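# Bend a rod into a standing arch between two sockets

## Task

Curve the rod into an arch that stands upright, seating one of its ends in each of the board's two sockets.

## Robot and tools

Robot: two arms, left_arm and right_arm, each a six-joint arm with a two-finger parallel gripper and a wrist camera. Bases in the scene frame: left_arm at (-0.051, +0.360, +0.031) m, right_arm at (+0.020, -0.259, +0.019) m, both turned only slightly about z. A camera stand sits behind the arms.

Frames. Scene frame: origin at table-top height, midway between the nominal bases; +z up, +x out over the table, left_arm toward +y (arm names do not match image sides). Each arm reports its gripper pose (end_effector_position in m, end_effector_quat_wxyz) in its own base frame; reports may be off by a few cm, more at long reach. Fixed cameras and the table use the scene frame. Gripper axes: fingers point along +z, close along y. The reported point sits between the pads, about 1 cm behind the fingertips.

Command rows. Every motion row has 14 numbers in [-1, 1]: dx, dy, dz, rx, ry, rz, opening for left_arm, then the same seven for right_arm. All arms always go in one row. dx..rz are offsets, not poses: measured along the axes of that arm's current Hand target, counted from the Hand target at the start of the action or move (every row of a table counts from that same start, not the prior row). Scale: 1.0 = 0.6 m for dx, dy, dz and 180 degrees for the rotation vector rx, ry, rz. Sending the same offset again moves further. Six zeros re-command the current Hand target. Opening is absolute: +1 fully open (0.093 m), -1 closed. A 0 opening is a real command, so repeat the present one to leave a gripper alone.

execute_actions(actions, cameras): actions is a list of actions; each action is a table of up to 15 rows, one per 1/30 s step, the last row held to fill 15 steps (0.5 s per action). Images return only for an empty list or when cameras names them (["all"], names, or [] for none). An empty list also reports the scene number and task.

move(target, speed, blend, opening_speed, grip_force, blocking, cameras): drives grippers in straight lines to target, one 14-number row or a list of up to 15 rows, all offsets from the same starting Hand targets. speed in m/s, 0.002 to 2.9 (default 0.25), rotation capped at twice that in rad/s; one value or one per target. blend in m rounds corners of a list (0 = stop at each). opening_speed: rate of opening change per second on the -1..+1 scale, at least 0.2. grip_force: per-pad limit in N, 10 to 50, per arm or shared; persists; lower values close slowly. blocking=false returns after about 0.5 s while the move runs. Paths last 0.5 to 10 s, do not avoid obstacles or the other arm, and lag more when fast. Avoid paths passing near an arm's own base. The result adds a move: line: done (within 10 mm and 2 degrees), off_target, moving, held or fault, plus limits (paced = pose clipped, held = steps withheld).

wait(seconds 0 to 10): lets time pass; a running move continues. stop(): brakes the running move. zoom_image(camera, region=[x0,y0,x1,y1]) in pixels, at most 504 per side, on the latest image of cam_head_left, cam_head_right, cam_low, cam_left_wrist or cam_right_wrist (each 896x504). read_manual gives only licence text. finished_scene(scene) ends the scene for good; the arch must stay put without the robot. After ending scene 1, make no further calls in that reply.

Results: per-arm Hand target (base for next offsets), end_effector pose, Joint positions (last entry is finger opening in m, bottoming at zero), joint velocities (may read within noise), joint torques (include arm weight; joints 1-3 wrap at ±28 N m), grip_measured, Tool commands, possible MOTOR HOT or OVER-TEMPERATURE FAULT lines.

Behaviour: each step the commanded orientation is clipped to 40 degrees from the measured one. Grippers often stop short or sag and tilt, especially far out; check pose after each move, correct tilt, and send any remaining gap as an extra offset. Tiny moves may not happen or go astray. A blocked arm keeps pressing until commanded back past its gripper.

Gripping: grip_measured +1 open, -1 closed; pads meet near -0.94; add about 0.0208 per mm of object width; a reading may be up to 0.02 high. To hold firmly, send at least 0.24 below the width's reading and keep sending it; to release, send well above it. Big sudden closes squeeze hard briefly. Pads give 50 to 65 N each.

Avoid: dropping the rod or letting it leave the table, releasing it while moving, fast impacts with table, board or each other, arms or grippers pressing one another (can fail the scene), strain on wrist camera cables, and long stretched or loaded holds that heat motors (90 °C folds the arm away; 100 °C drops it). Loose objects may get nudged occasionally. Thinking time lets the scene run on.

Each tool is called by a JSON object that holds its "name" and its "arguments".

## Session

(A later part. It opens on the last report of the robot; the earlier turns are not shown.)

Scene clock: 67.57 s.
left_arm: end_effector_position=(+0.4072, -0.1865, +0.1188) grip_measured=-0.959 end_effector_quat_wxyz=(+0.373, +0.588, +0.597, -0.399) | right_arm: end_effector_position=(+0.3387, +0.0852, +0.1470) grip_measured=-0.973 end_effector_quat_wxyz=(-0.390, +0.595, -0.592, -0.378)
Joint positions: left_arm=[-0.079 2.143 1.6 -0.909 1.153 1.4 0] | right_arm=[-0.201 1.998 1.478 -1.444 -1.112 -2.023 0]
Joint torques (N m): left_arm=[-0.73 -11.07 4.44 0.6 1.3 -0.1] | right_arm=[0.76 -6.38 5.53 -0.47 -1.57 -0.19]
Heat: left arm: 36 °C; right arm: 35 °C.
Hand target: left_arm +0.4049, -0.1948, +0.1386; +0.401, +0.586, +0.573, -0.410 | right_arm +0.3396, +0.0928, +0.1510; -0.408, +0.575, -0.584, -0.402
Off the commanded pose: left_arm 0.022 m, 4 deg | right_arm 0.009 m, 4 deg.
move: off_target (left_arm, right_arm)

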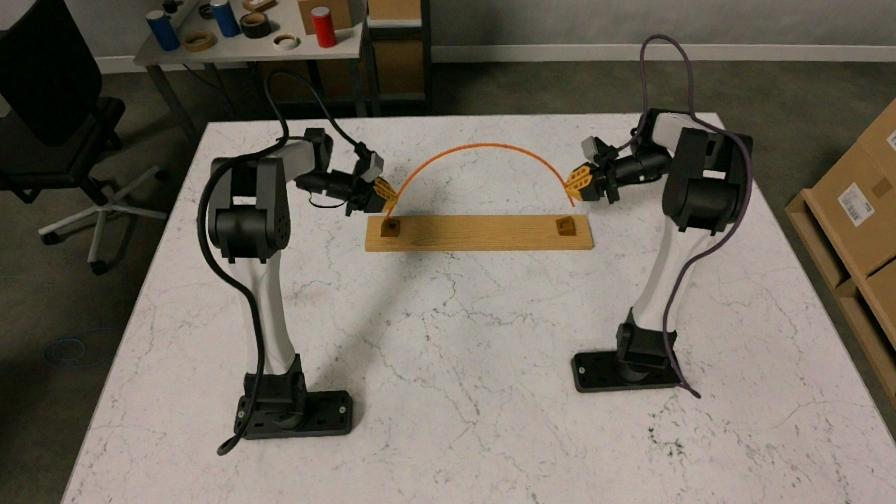

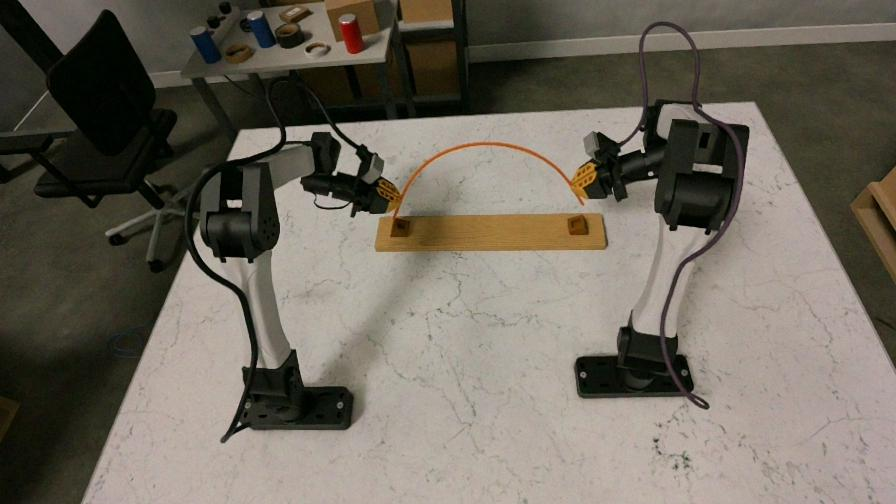

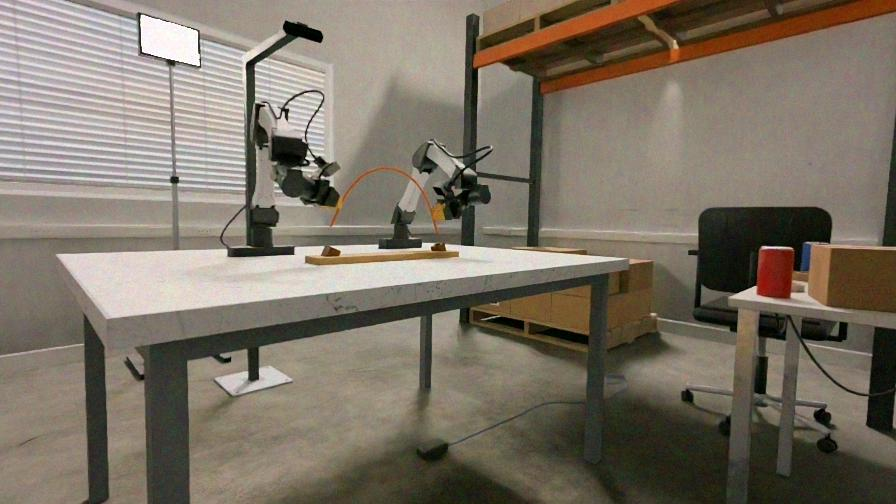

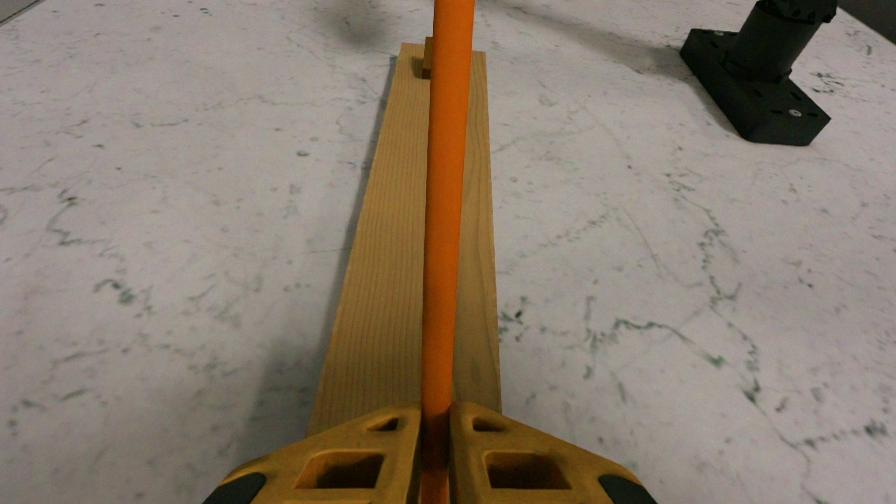

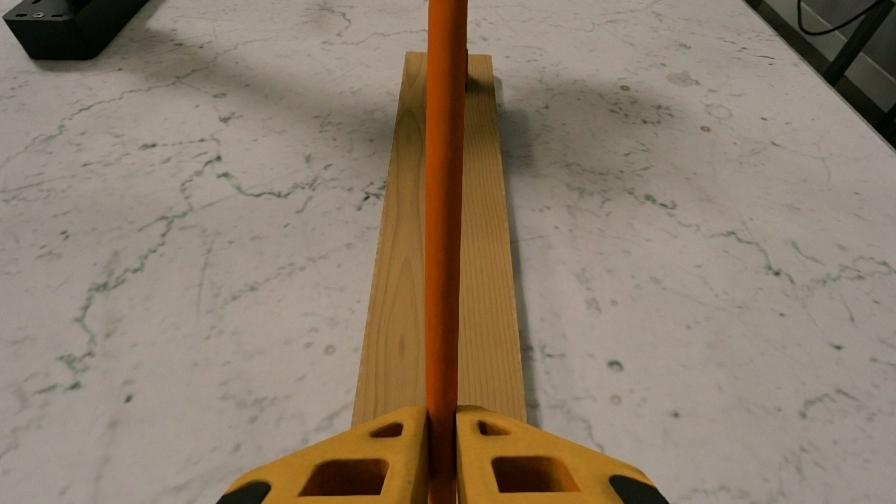

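{"name": "move", "arguments": {"target": [0.0328,0.0233,0.0465,0,0,0,-1,0.0622,0,0.058,0,0,0,-1], "speed": 0.1, "cameras": ["all"]}}

{"name": "zoom_image", "arguments": {"camera": "cam_head_left", "region": [350, 170, 450, 260]}}

{"name": "zoom_image", "arguments": {"camera": "cam_head_left", "region": [520, 160, 620, 250]}}

{"name": "zoom_image", "arguments": {"camera": "cam_low", "region": [300, 160, 480, 270]}}

Scene clock: 78.37 s.
left_arm: end_effector_position=(+0.4255, -0.1981, +0.1096) grip_measured=-0.959 end_effector_quat_wxyz=(+0.395, +0.585, +0.594, -0.386) | right_arm: end_effector_position=(+0.3408, +0.0989, +0.0999) grip_measured=-0.973 end_effector_quat_wxyz=(-0.394, +0.583, -0.598, -0.385)
Joint positions: left_arm=[-0.102 2.163 1.573 -0.703 1.154 1.272 0] | right_arm=[-0.164 2.038 1.335 -1.182 -1.144 -1.914 0]
Joint torques (N m): left_arm=[-2.78 -8.1 4.64 0.82 1.15 -0.12] | right_arm=[2.39 -7.43 4.74 -0.04 -1.48 -0.04]
Heat: left arm: 42 °C; right arm: 35 °C.
Hand target: left_arm +0.4184, -0.2146, +0.1107; +0.401, +0.586, +0.573, -0.410 | right_arm +0.3398, +0.1128, +0.1039; -0.408, +0.575, -0.584, -0.403
Off the commanded pose: left_arm 0.018 m, 4 deg | right_arm 0.014 m, 3 deg.
move: off_target (left_arm, right_arm)

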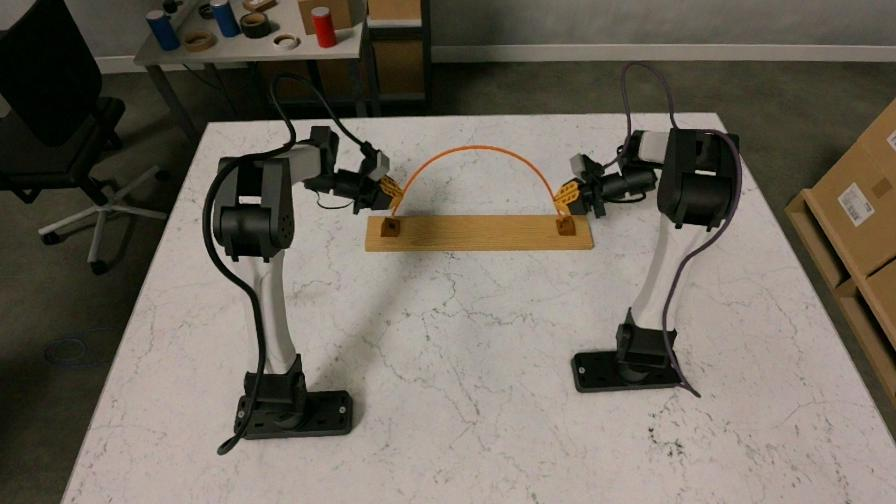

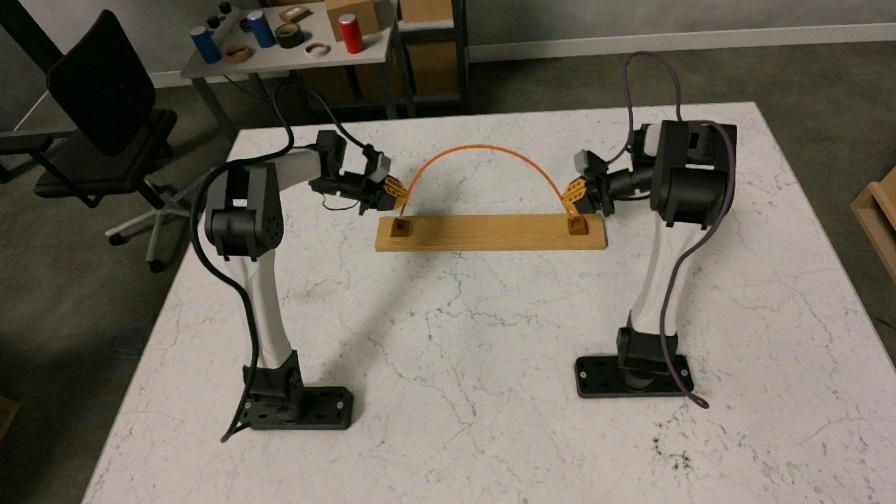

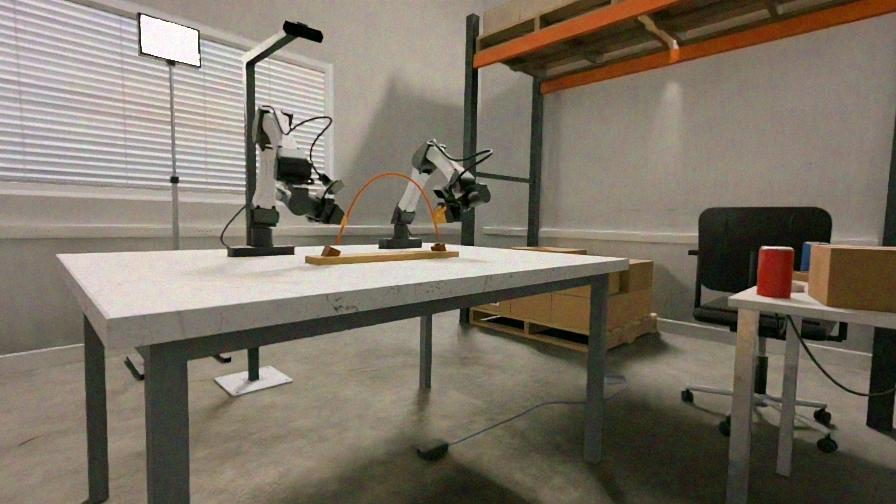

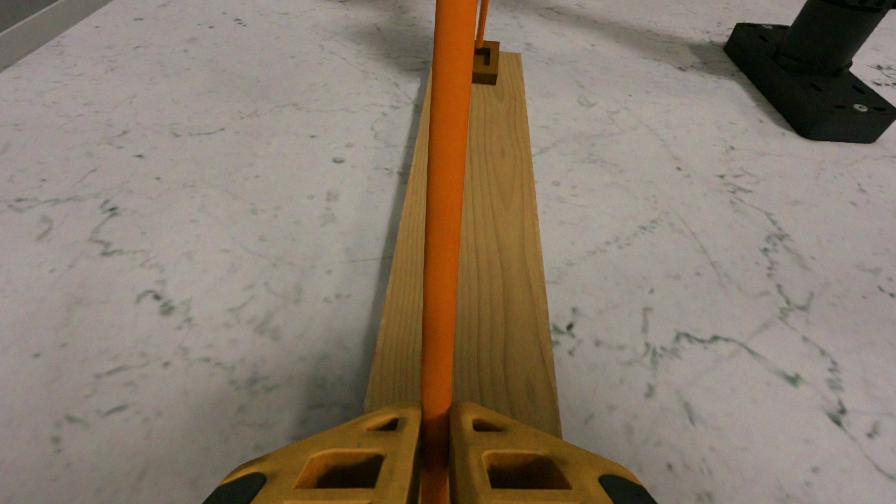

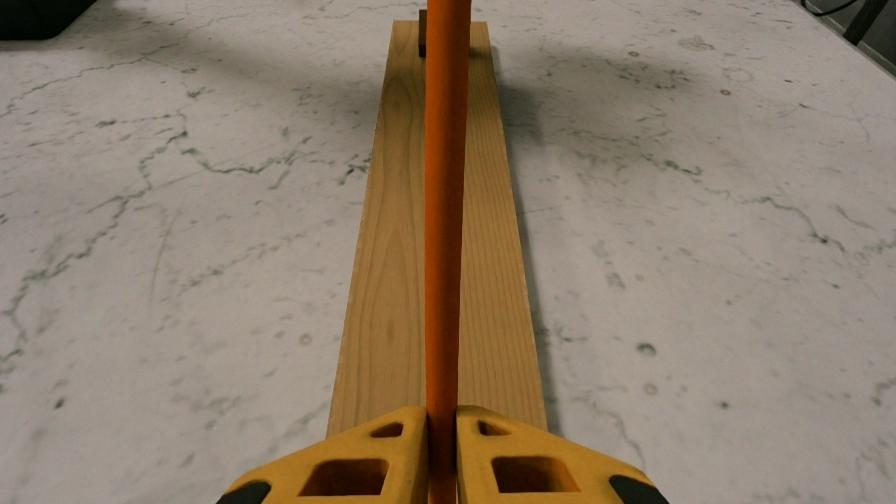

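Scaled by 5.040.

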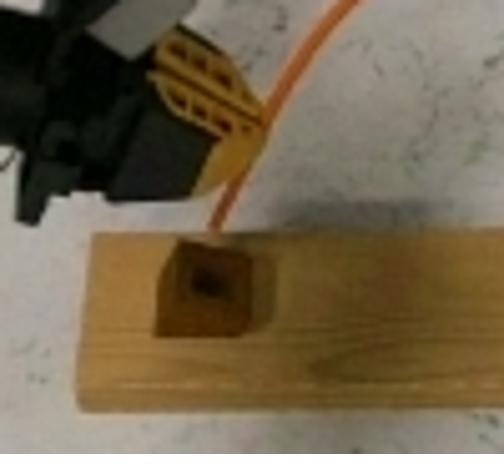

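Scaled by 5.040.

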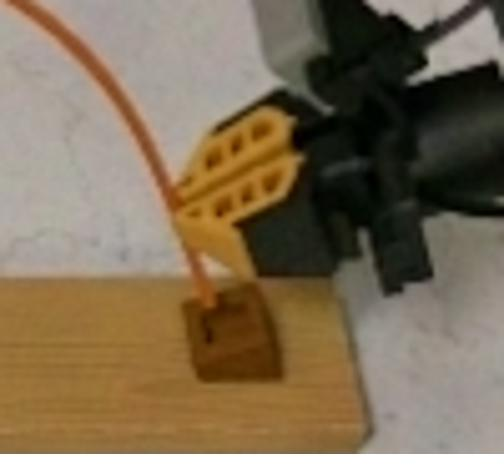

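Scaled by 2.800.

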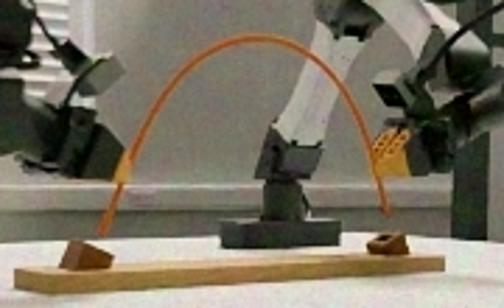

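{"name": "move", "arguments": {"target": [0.0392,-0.005,0.0143,0,0,0,-1,0.0135,0,-0.003,0,0,0,-1], "speed": 0.08, "cameras": ["cam_head_left","cam_low","cam_left_wrist"]}}

{"name": "zoom_image", "arguments": {"camera": "cam_head_left", "region": [370, 190, 430, 250]}}

{"name": "zoom_image", "arguments": {"camera": "cam_head_left", "region": [530, 190, 590, 250]}}

{"name": "zoom_image", "arguments": {"camera": "cam_low", "region": [310, 200, 460, 270]}}

Scene clock: 84.40 s.
left_arm: end_effector_position=(+0.4230, -0.1979, +0.0859) grip_measured=-0.959 end_effector_quat_wxyz=(+0.396, +0.585, +0.594, -0.385) | right_arm: end_effector_position=(+0.3411, +0.0988, +0.0971) grip_measured=-0.973 end_effector_quat_wxyz=(-0.394, +0.584, -0.596, -0.385)
Joint positions: left_arm=[-0.102 2.186 1.51 -0.61 1.154 1.268 0] | right_arm=[-0.164 2.046 1.335 -1.179 -1.144 -1.923 0]
Joint torques (N m): left_arm=[-2.81 -7.77 4.53 0.82 1.16 -0.15] | right_arm=[1.47 -6.57 4.44 -0.09 -1.45 -0.2]
Heat: left arm: 41 °C; right arm: 34 °C.
Hand target: left_arm +0.4154, -0.2145, +0.0857; +0.401, +0.586, +0.573, -0.410 | right_arm +0.3397, +0.1083, +0.0969; -0.408, +0.575, -0.584, -0.402
Off the commanded pose: left_arm 0.018 m, 4 deg | right_arm 0.010 m, 3 deg.
move: off_target (left_arm, right_arm)
Images, in order (width x height): cam_head_left 896x504, cam_low 896x504, cam_left_wrist 896x504.

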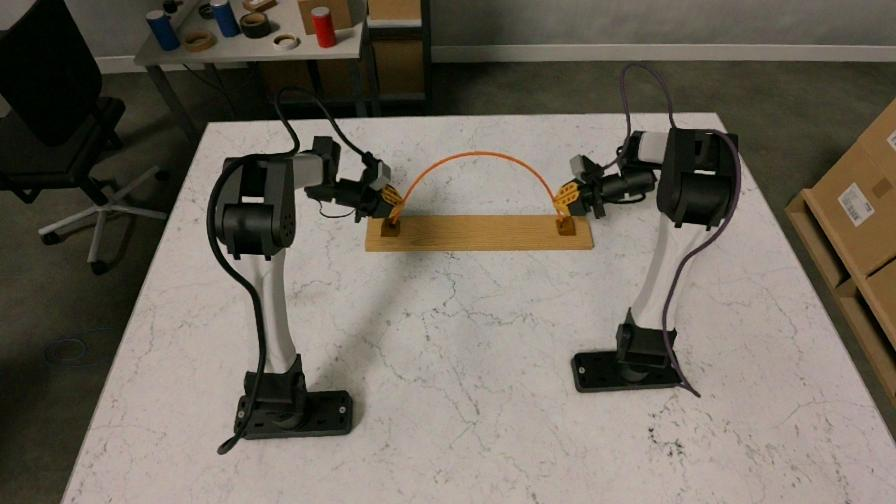

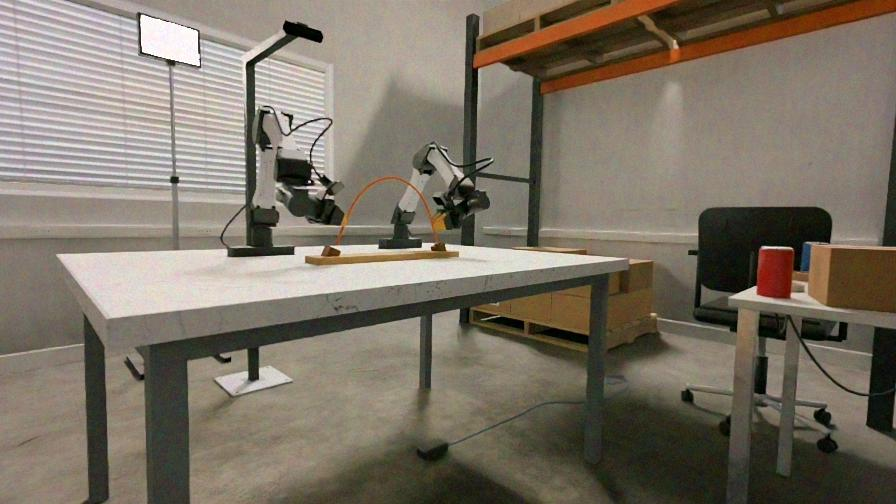

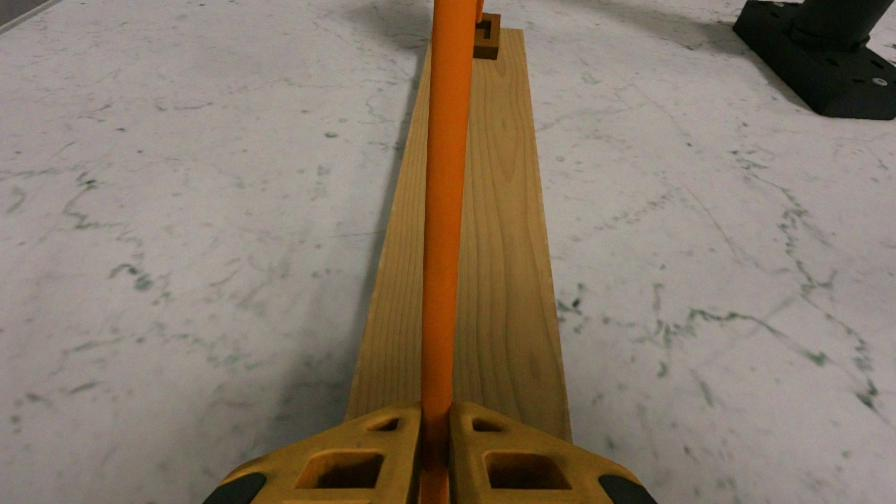

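Scaled by 8.400.

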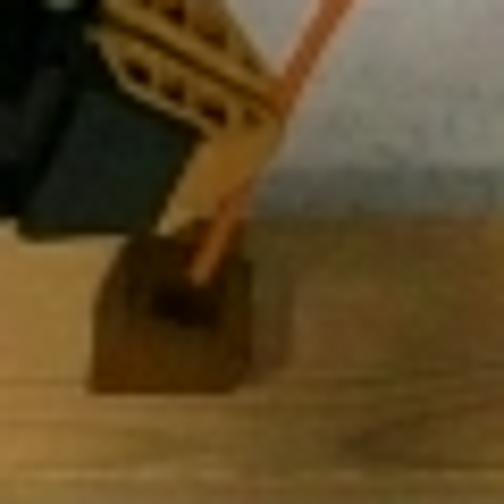

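Scaled by 8.400.

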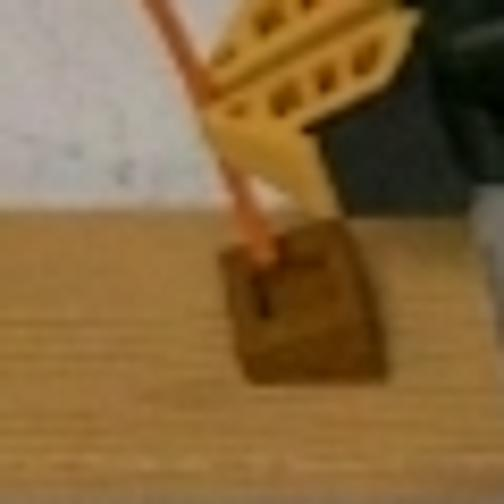

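Scaled by 3.360.

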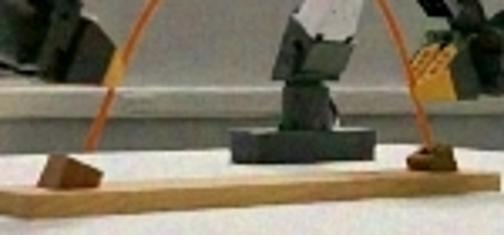

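{"name": "move", "arguments": {"target": [[0,0,0,0,0,0,-1,0.003,0,-0.008,0,0,0,-1],[0.05,0,-0.001,0,0,0,-1,0.048,0,-0.009,0,0,0,-1]], "speed": 0.06, "cameras": ["cam_head_left","cam_low"]}}

{"name": "zoom_image", "arguments": {"camera": "cam_head_left", "region": [370, 190, 430, 250]}}

{"name": "zoom_image", "arguments": {"camera": "cam_head_left", "region": [530, 190, 590, 250]}}

{"name": "zoom_image", "arguments": {"camera": "cam_low", "region": [310, 200, 460, 270]}}

Scene clock: 89.17 s.
left_arm: end_effector_position=(+0.4198, -0.1986, +0.0714) grip_measured=-0.959 end_effector_quat_wxyz=(+0.401, +0.582, +0.582, -0.402) | right_arm: end_effector_position=(+0.3422, +0.0900, +0.0770) grip_measured=-0.973 end_effector_quat_wxyz=(-0.406, +0.584, -0.586, -0.388)
Joint positions: left_arm=[-0.098 2.229 1.495 -0.587 1.196 1.303 0] | right_arm=[-0.194 2.122 1.335 -1.185 -1.159 -2.025 0]
Joint torques (N m): left_arm=[-0.85 -6.75 3.73 0.78 0.81 0.16] | right_arm=[0.35 -6.26 4.53 -0.36 -1.06 -0.15]
Heat: left arm: 41 °C; right arm: 34 °C.
Hand target: left_arm +0.4157, -0.2037, +0.0577; +0.401, +0.586, +0.573, -0.410 | right_arm +0.3395, +0.0934, +0.0717; -0.408, +0.575, -0.584, -0.402
Off the commanded pose: left_arm 0.015 m, 1 deg | right_arm 0.007 m, 2 deg.
move: off_target (left_arm)
Images, in order (width x height): cam_head_left 896x504, cam_low 896x504.

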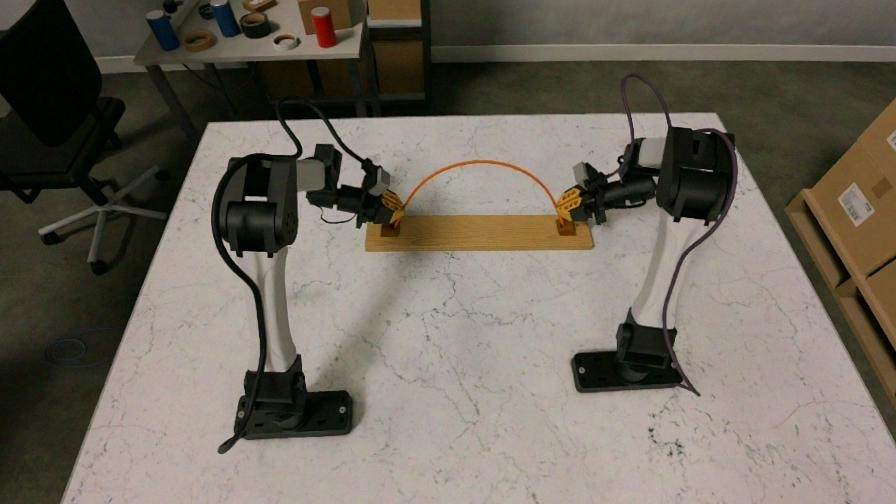

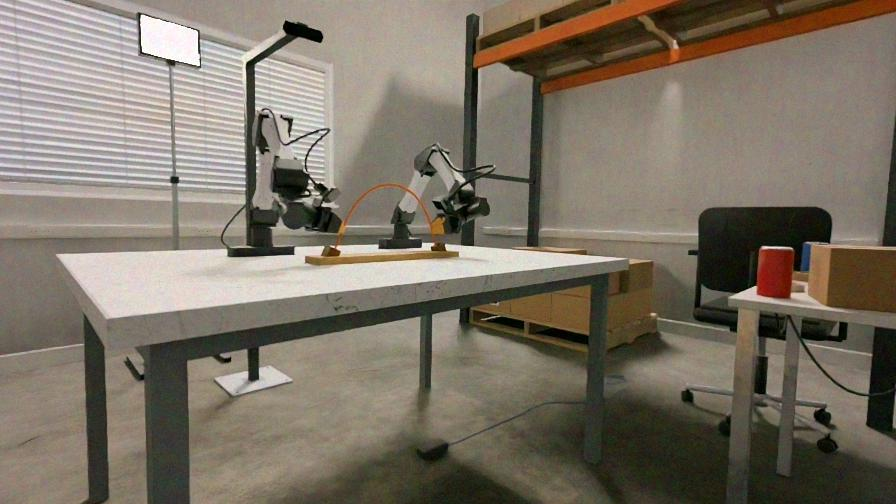

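Scaled by 8.400.

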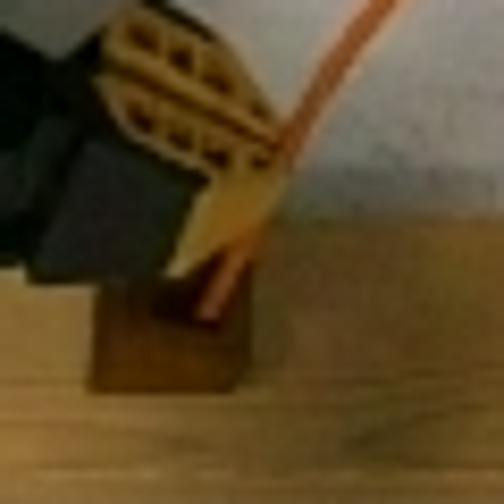

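Scaled by 8.400.

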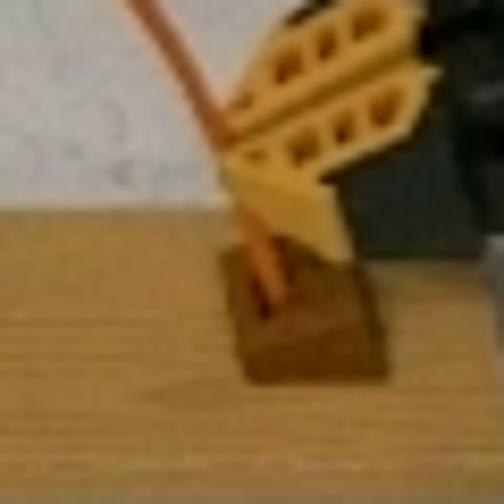

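Scaled by 3.360.

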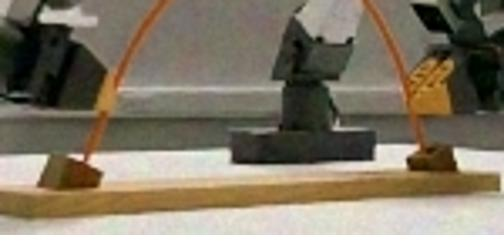

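{"name": "move", "arguments": {"target": [0.003,0.01,-0.011,0,0,0,-1,0.015,-0.006,-0.009,0,0,0,-1], "speed": 0.06, "cameras": ["cam_head_left","cam_head_right","cam_low"]}}

{"name": "zoom_image", "arguments": {"camera": "cam_head_left", "region": [370, 190, 430, 250]}}

{"name": "zoom_image", "arguments": {"camera": "cam_head_left", "region": [530, 190, 590, 250]}}

{"name": "zoom_image", "arguments": {"camera": "cam_head_right", "region": [380, 190, 440, 250]}}

{"name": "zoom_image", "arguments": {"camera": "cam_low", "region": [310, 200, 460, 270]}}

Scene clock: 93.17 s.
left_arm: end_effector_position=(+0.4196, -0.1967, +0.0713) grip_measured=-0.959 end_effector_quat_wxyz=(+0.406, +0.580, +0.573, -0.412) | right_arm: end_effector_position=(+0.3416, +0.0878, +0.0764) grip_measured=-0.973 end_effector_quat_wxyz=(-0.420, +0.568, -0.584, -0.401)
Joint positions: left_arm=[-0.089 2.25 1.517 -0.627 1.225 1.345 0] | right_arm=[-0.209 2.149 1.335 -1.217 -1.198 -2.07 0]
Joint torques (N m): left_arm=[-0.09 -6.43 5.91 0.51 0.58 0.15] | right_arm=[-0.02 -5.57 6.94 -0.34 -0.47 -0.14]
Heat: left arm: 41 °C; right arm: 34 °C.
Hand target: left_arm +0.4217, -0.1971, +0.0582; +0.401, +0.586, +0.573, -0.410 | right_arm +0.3429, +0.0852, +0.0652; -0.408, +0.575, -0.584, -0.402
Off the commanded pose: left_arm 0.013 m, 1 deg | right_arm 0.012 m, 2 deg.
joint sent to its limit (right arm) — joint 6 (wrist roll), lower limit. The joint targets still meet the commanded pose.
move: off_target (left_arm, right_arm)
Images, in order (width x height): cam_head_left 896x504, cam_head_right 896x504, cam_low 896x504.

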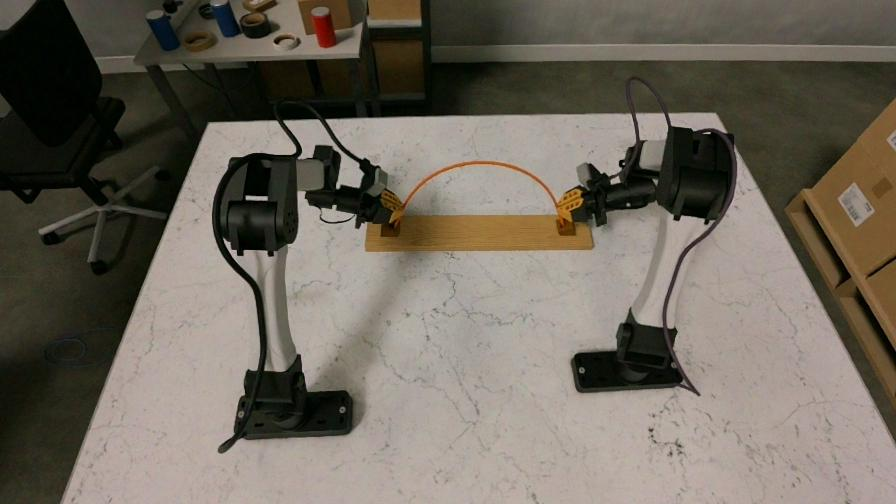

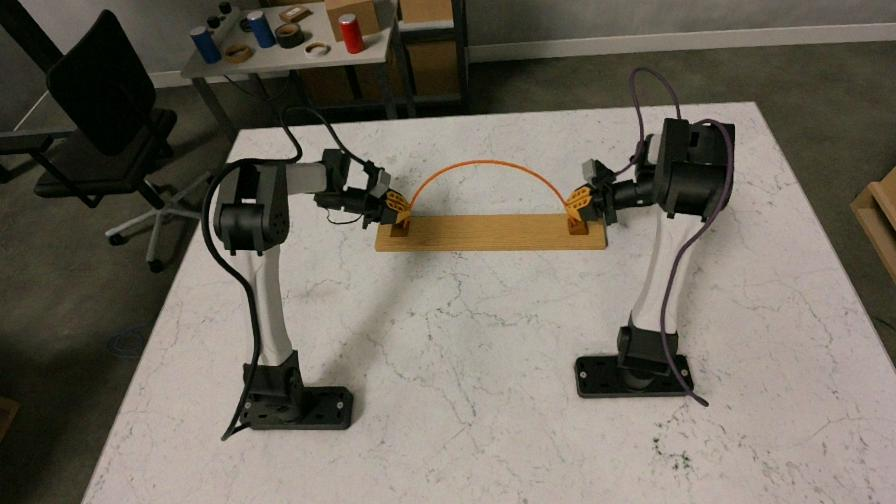

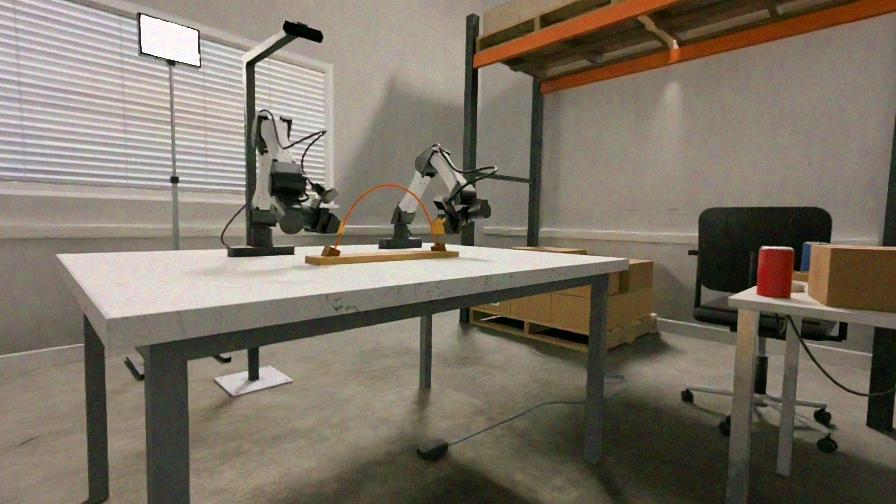

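Scaled by 8.400.

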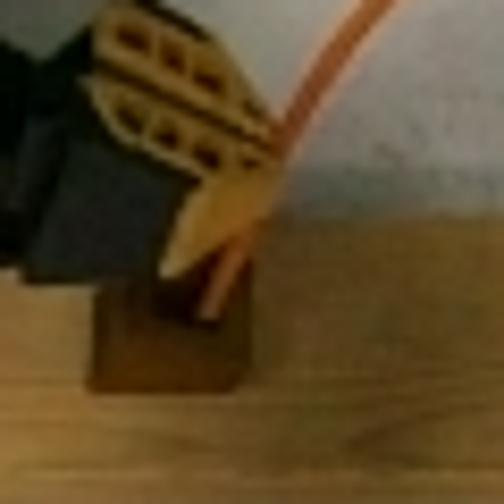

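Scaled by 8.400.

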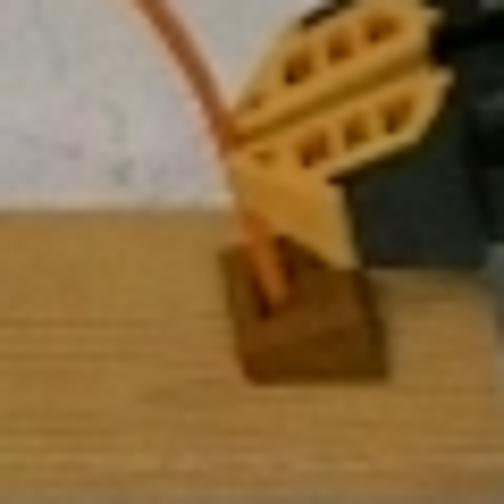

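Scaled by 8.400.

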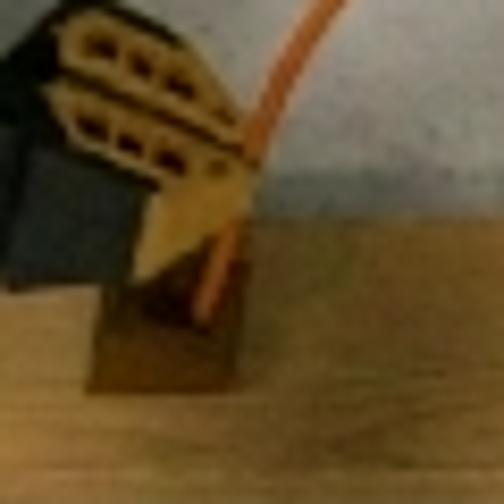

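Scaled by 3.360.

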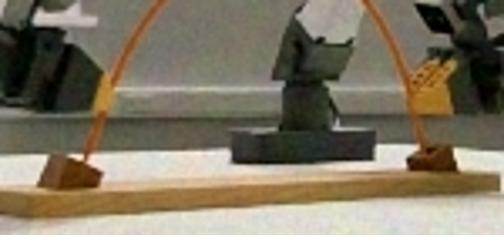

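{"name": "move", "arguments": {"target": [[-0.02,0,0,0,0,0,-1,-0.018,0,0,0,0,0,-1],[-0.02,0,0,0,0,0,-0.4,-0.018,0,0,0,0,0,-0.4],[-0.02,0,-0.13,0,0,0,-0.4,-0.018,0,-0.13,0,0,0,-0.4]], "speed": 0.1, "opening_speed": 1, "cameras": ["cam_head_left","cam_low","cam_left_wrist","cam_right_wrist"]}}

Scene clock: 98.27 s.
left_arm: end_effector_position=(+0.4195, -0.1280, +0.0990) grip_measured=-0.403 end_effector_quat_wxyz=(+0.396, +0.580, +0.580, -0.412) | right_arm: end_effector_position=(+0.3358, +0.0192, +0.0838) grip_measured=-0.402 end_effector_quat_wxyz=(+0.377, -0.533, +0.657, +0.378)
Joint positions: left_arm=[0.071 2.327 1.778 -1.264 1.207 1.809 0.026] | right_arm=[-0.391 2.134 1.412 -1.387 -1.046 -2.07 0.026]
Joint torques (N m): left_arm=[0.32 -7.8 6.63 -0.2 0.69 0.18] | right_arm=[-0.14 -11.6 8.17 -0.68 -0.78 -0.13]
Heat: left arm: 42 °C; right arm: 34 °C.
Hand target: left_arm +0.4233, -0.1278, +0.0961; +0.401, +0.585, +0.573, -0.410 | right_arm +0.3418, +0.0157, +0.1020; +0.408, -0.575, +0.584, +0.403
Off the commanded pose: left_arm 0.005 m, 1 deg | right_arm 0.020 m, 11 deg.
joint sent to its limit (right arm) — joint 6 (wrist roll), lower limit. The joint targets are off in orientation, not in position.
move: off_target (right_arm)
Images, in order (width x height): cam_head_left 896x504, cam_low 896x504, cam_left_wrist 896x504, cam_right_wrist 896x504.

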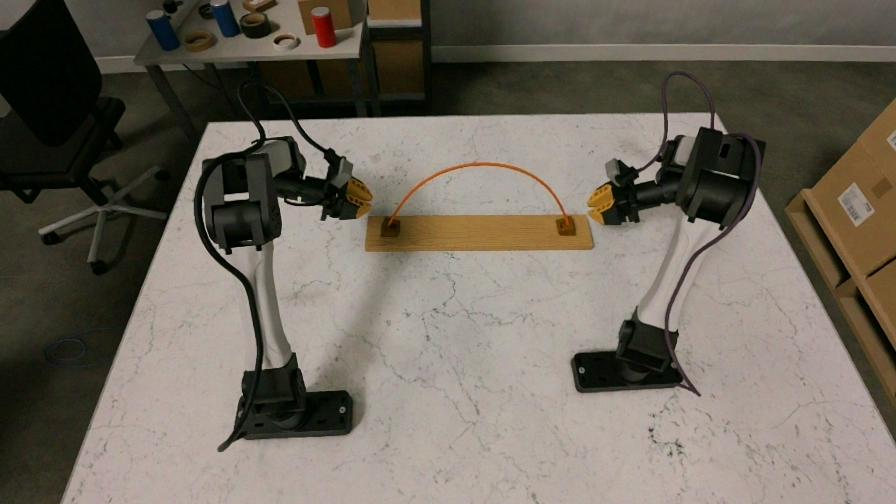

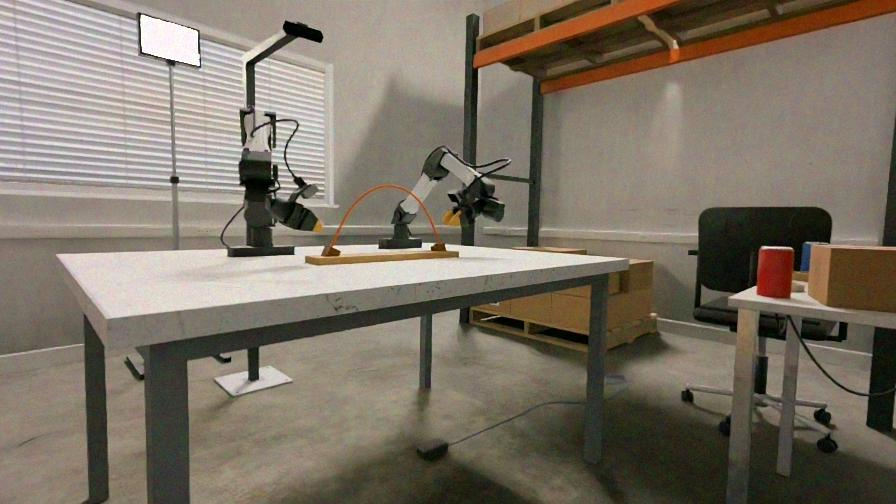

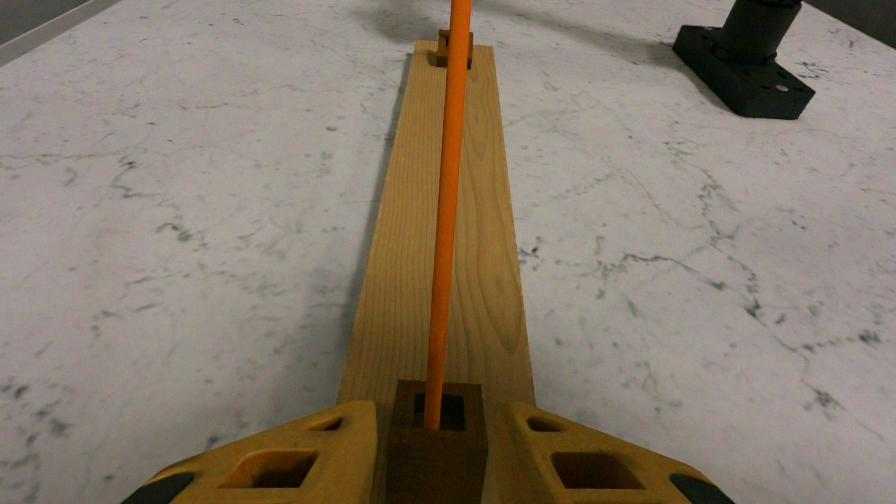

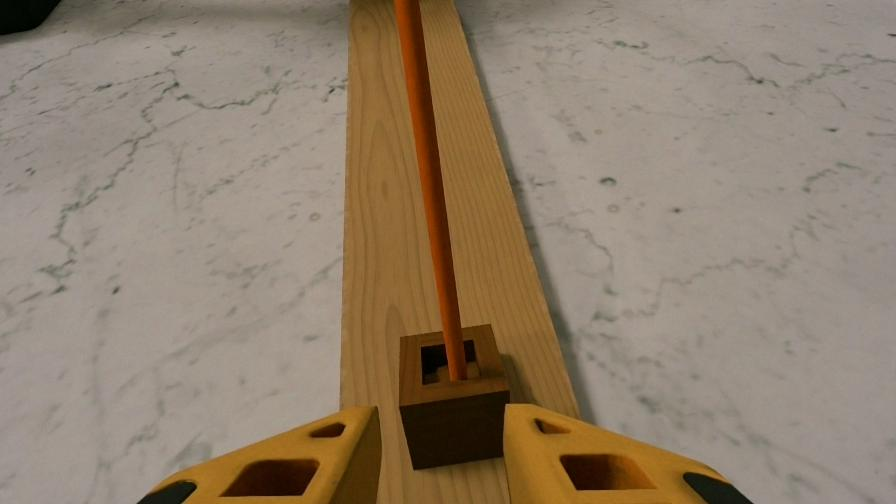

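{"name": "finished_scene", "arguments": {"scene": 1}}

The scene is finished: the task was done.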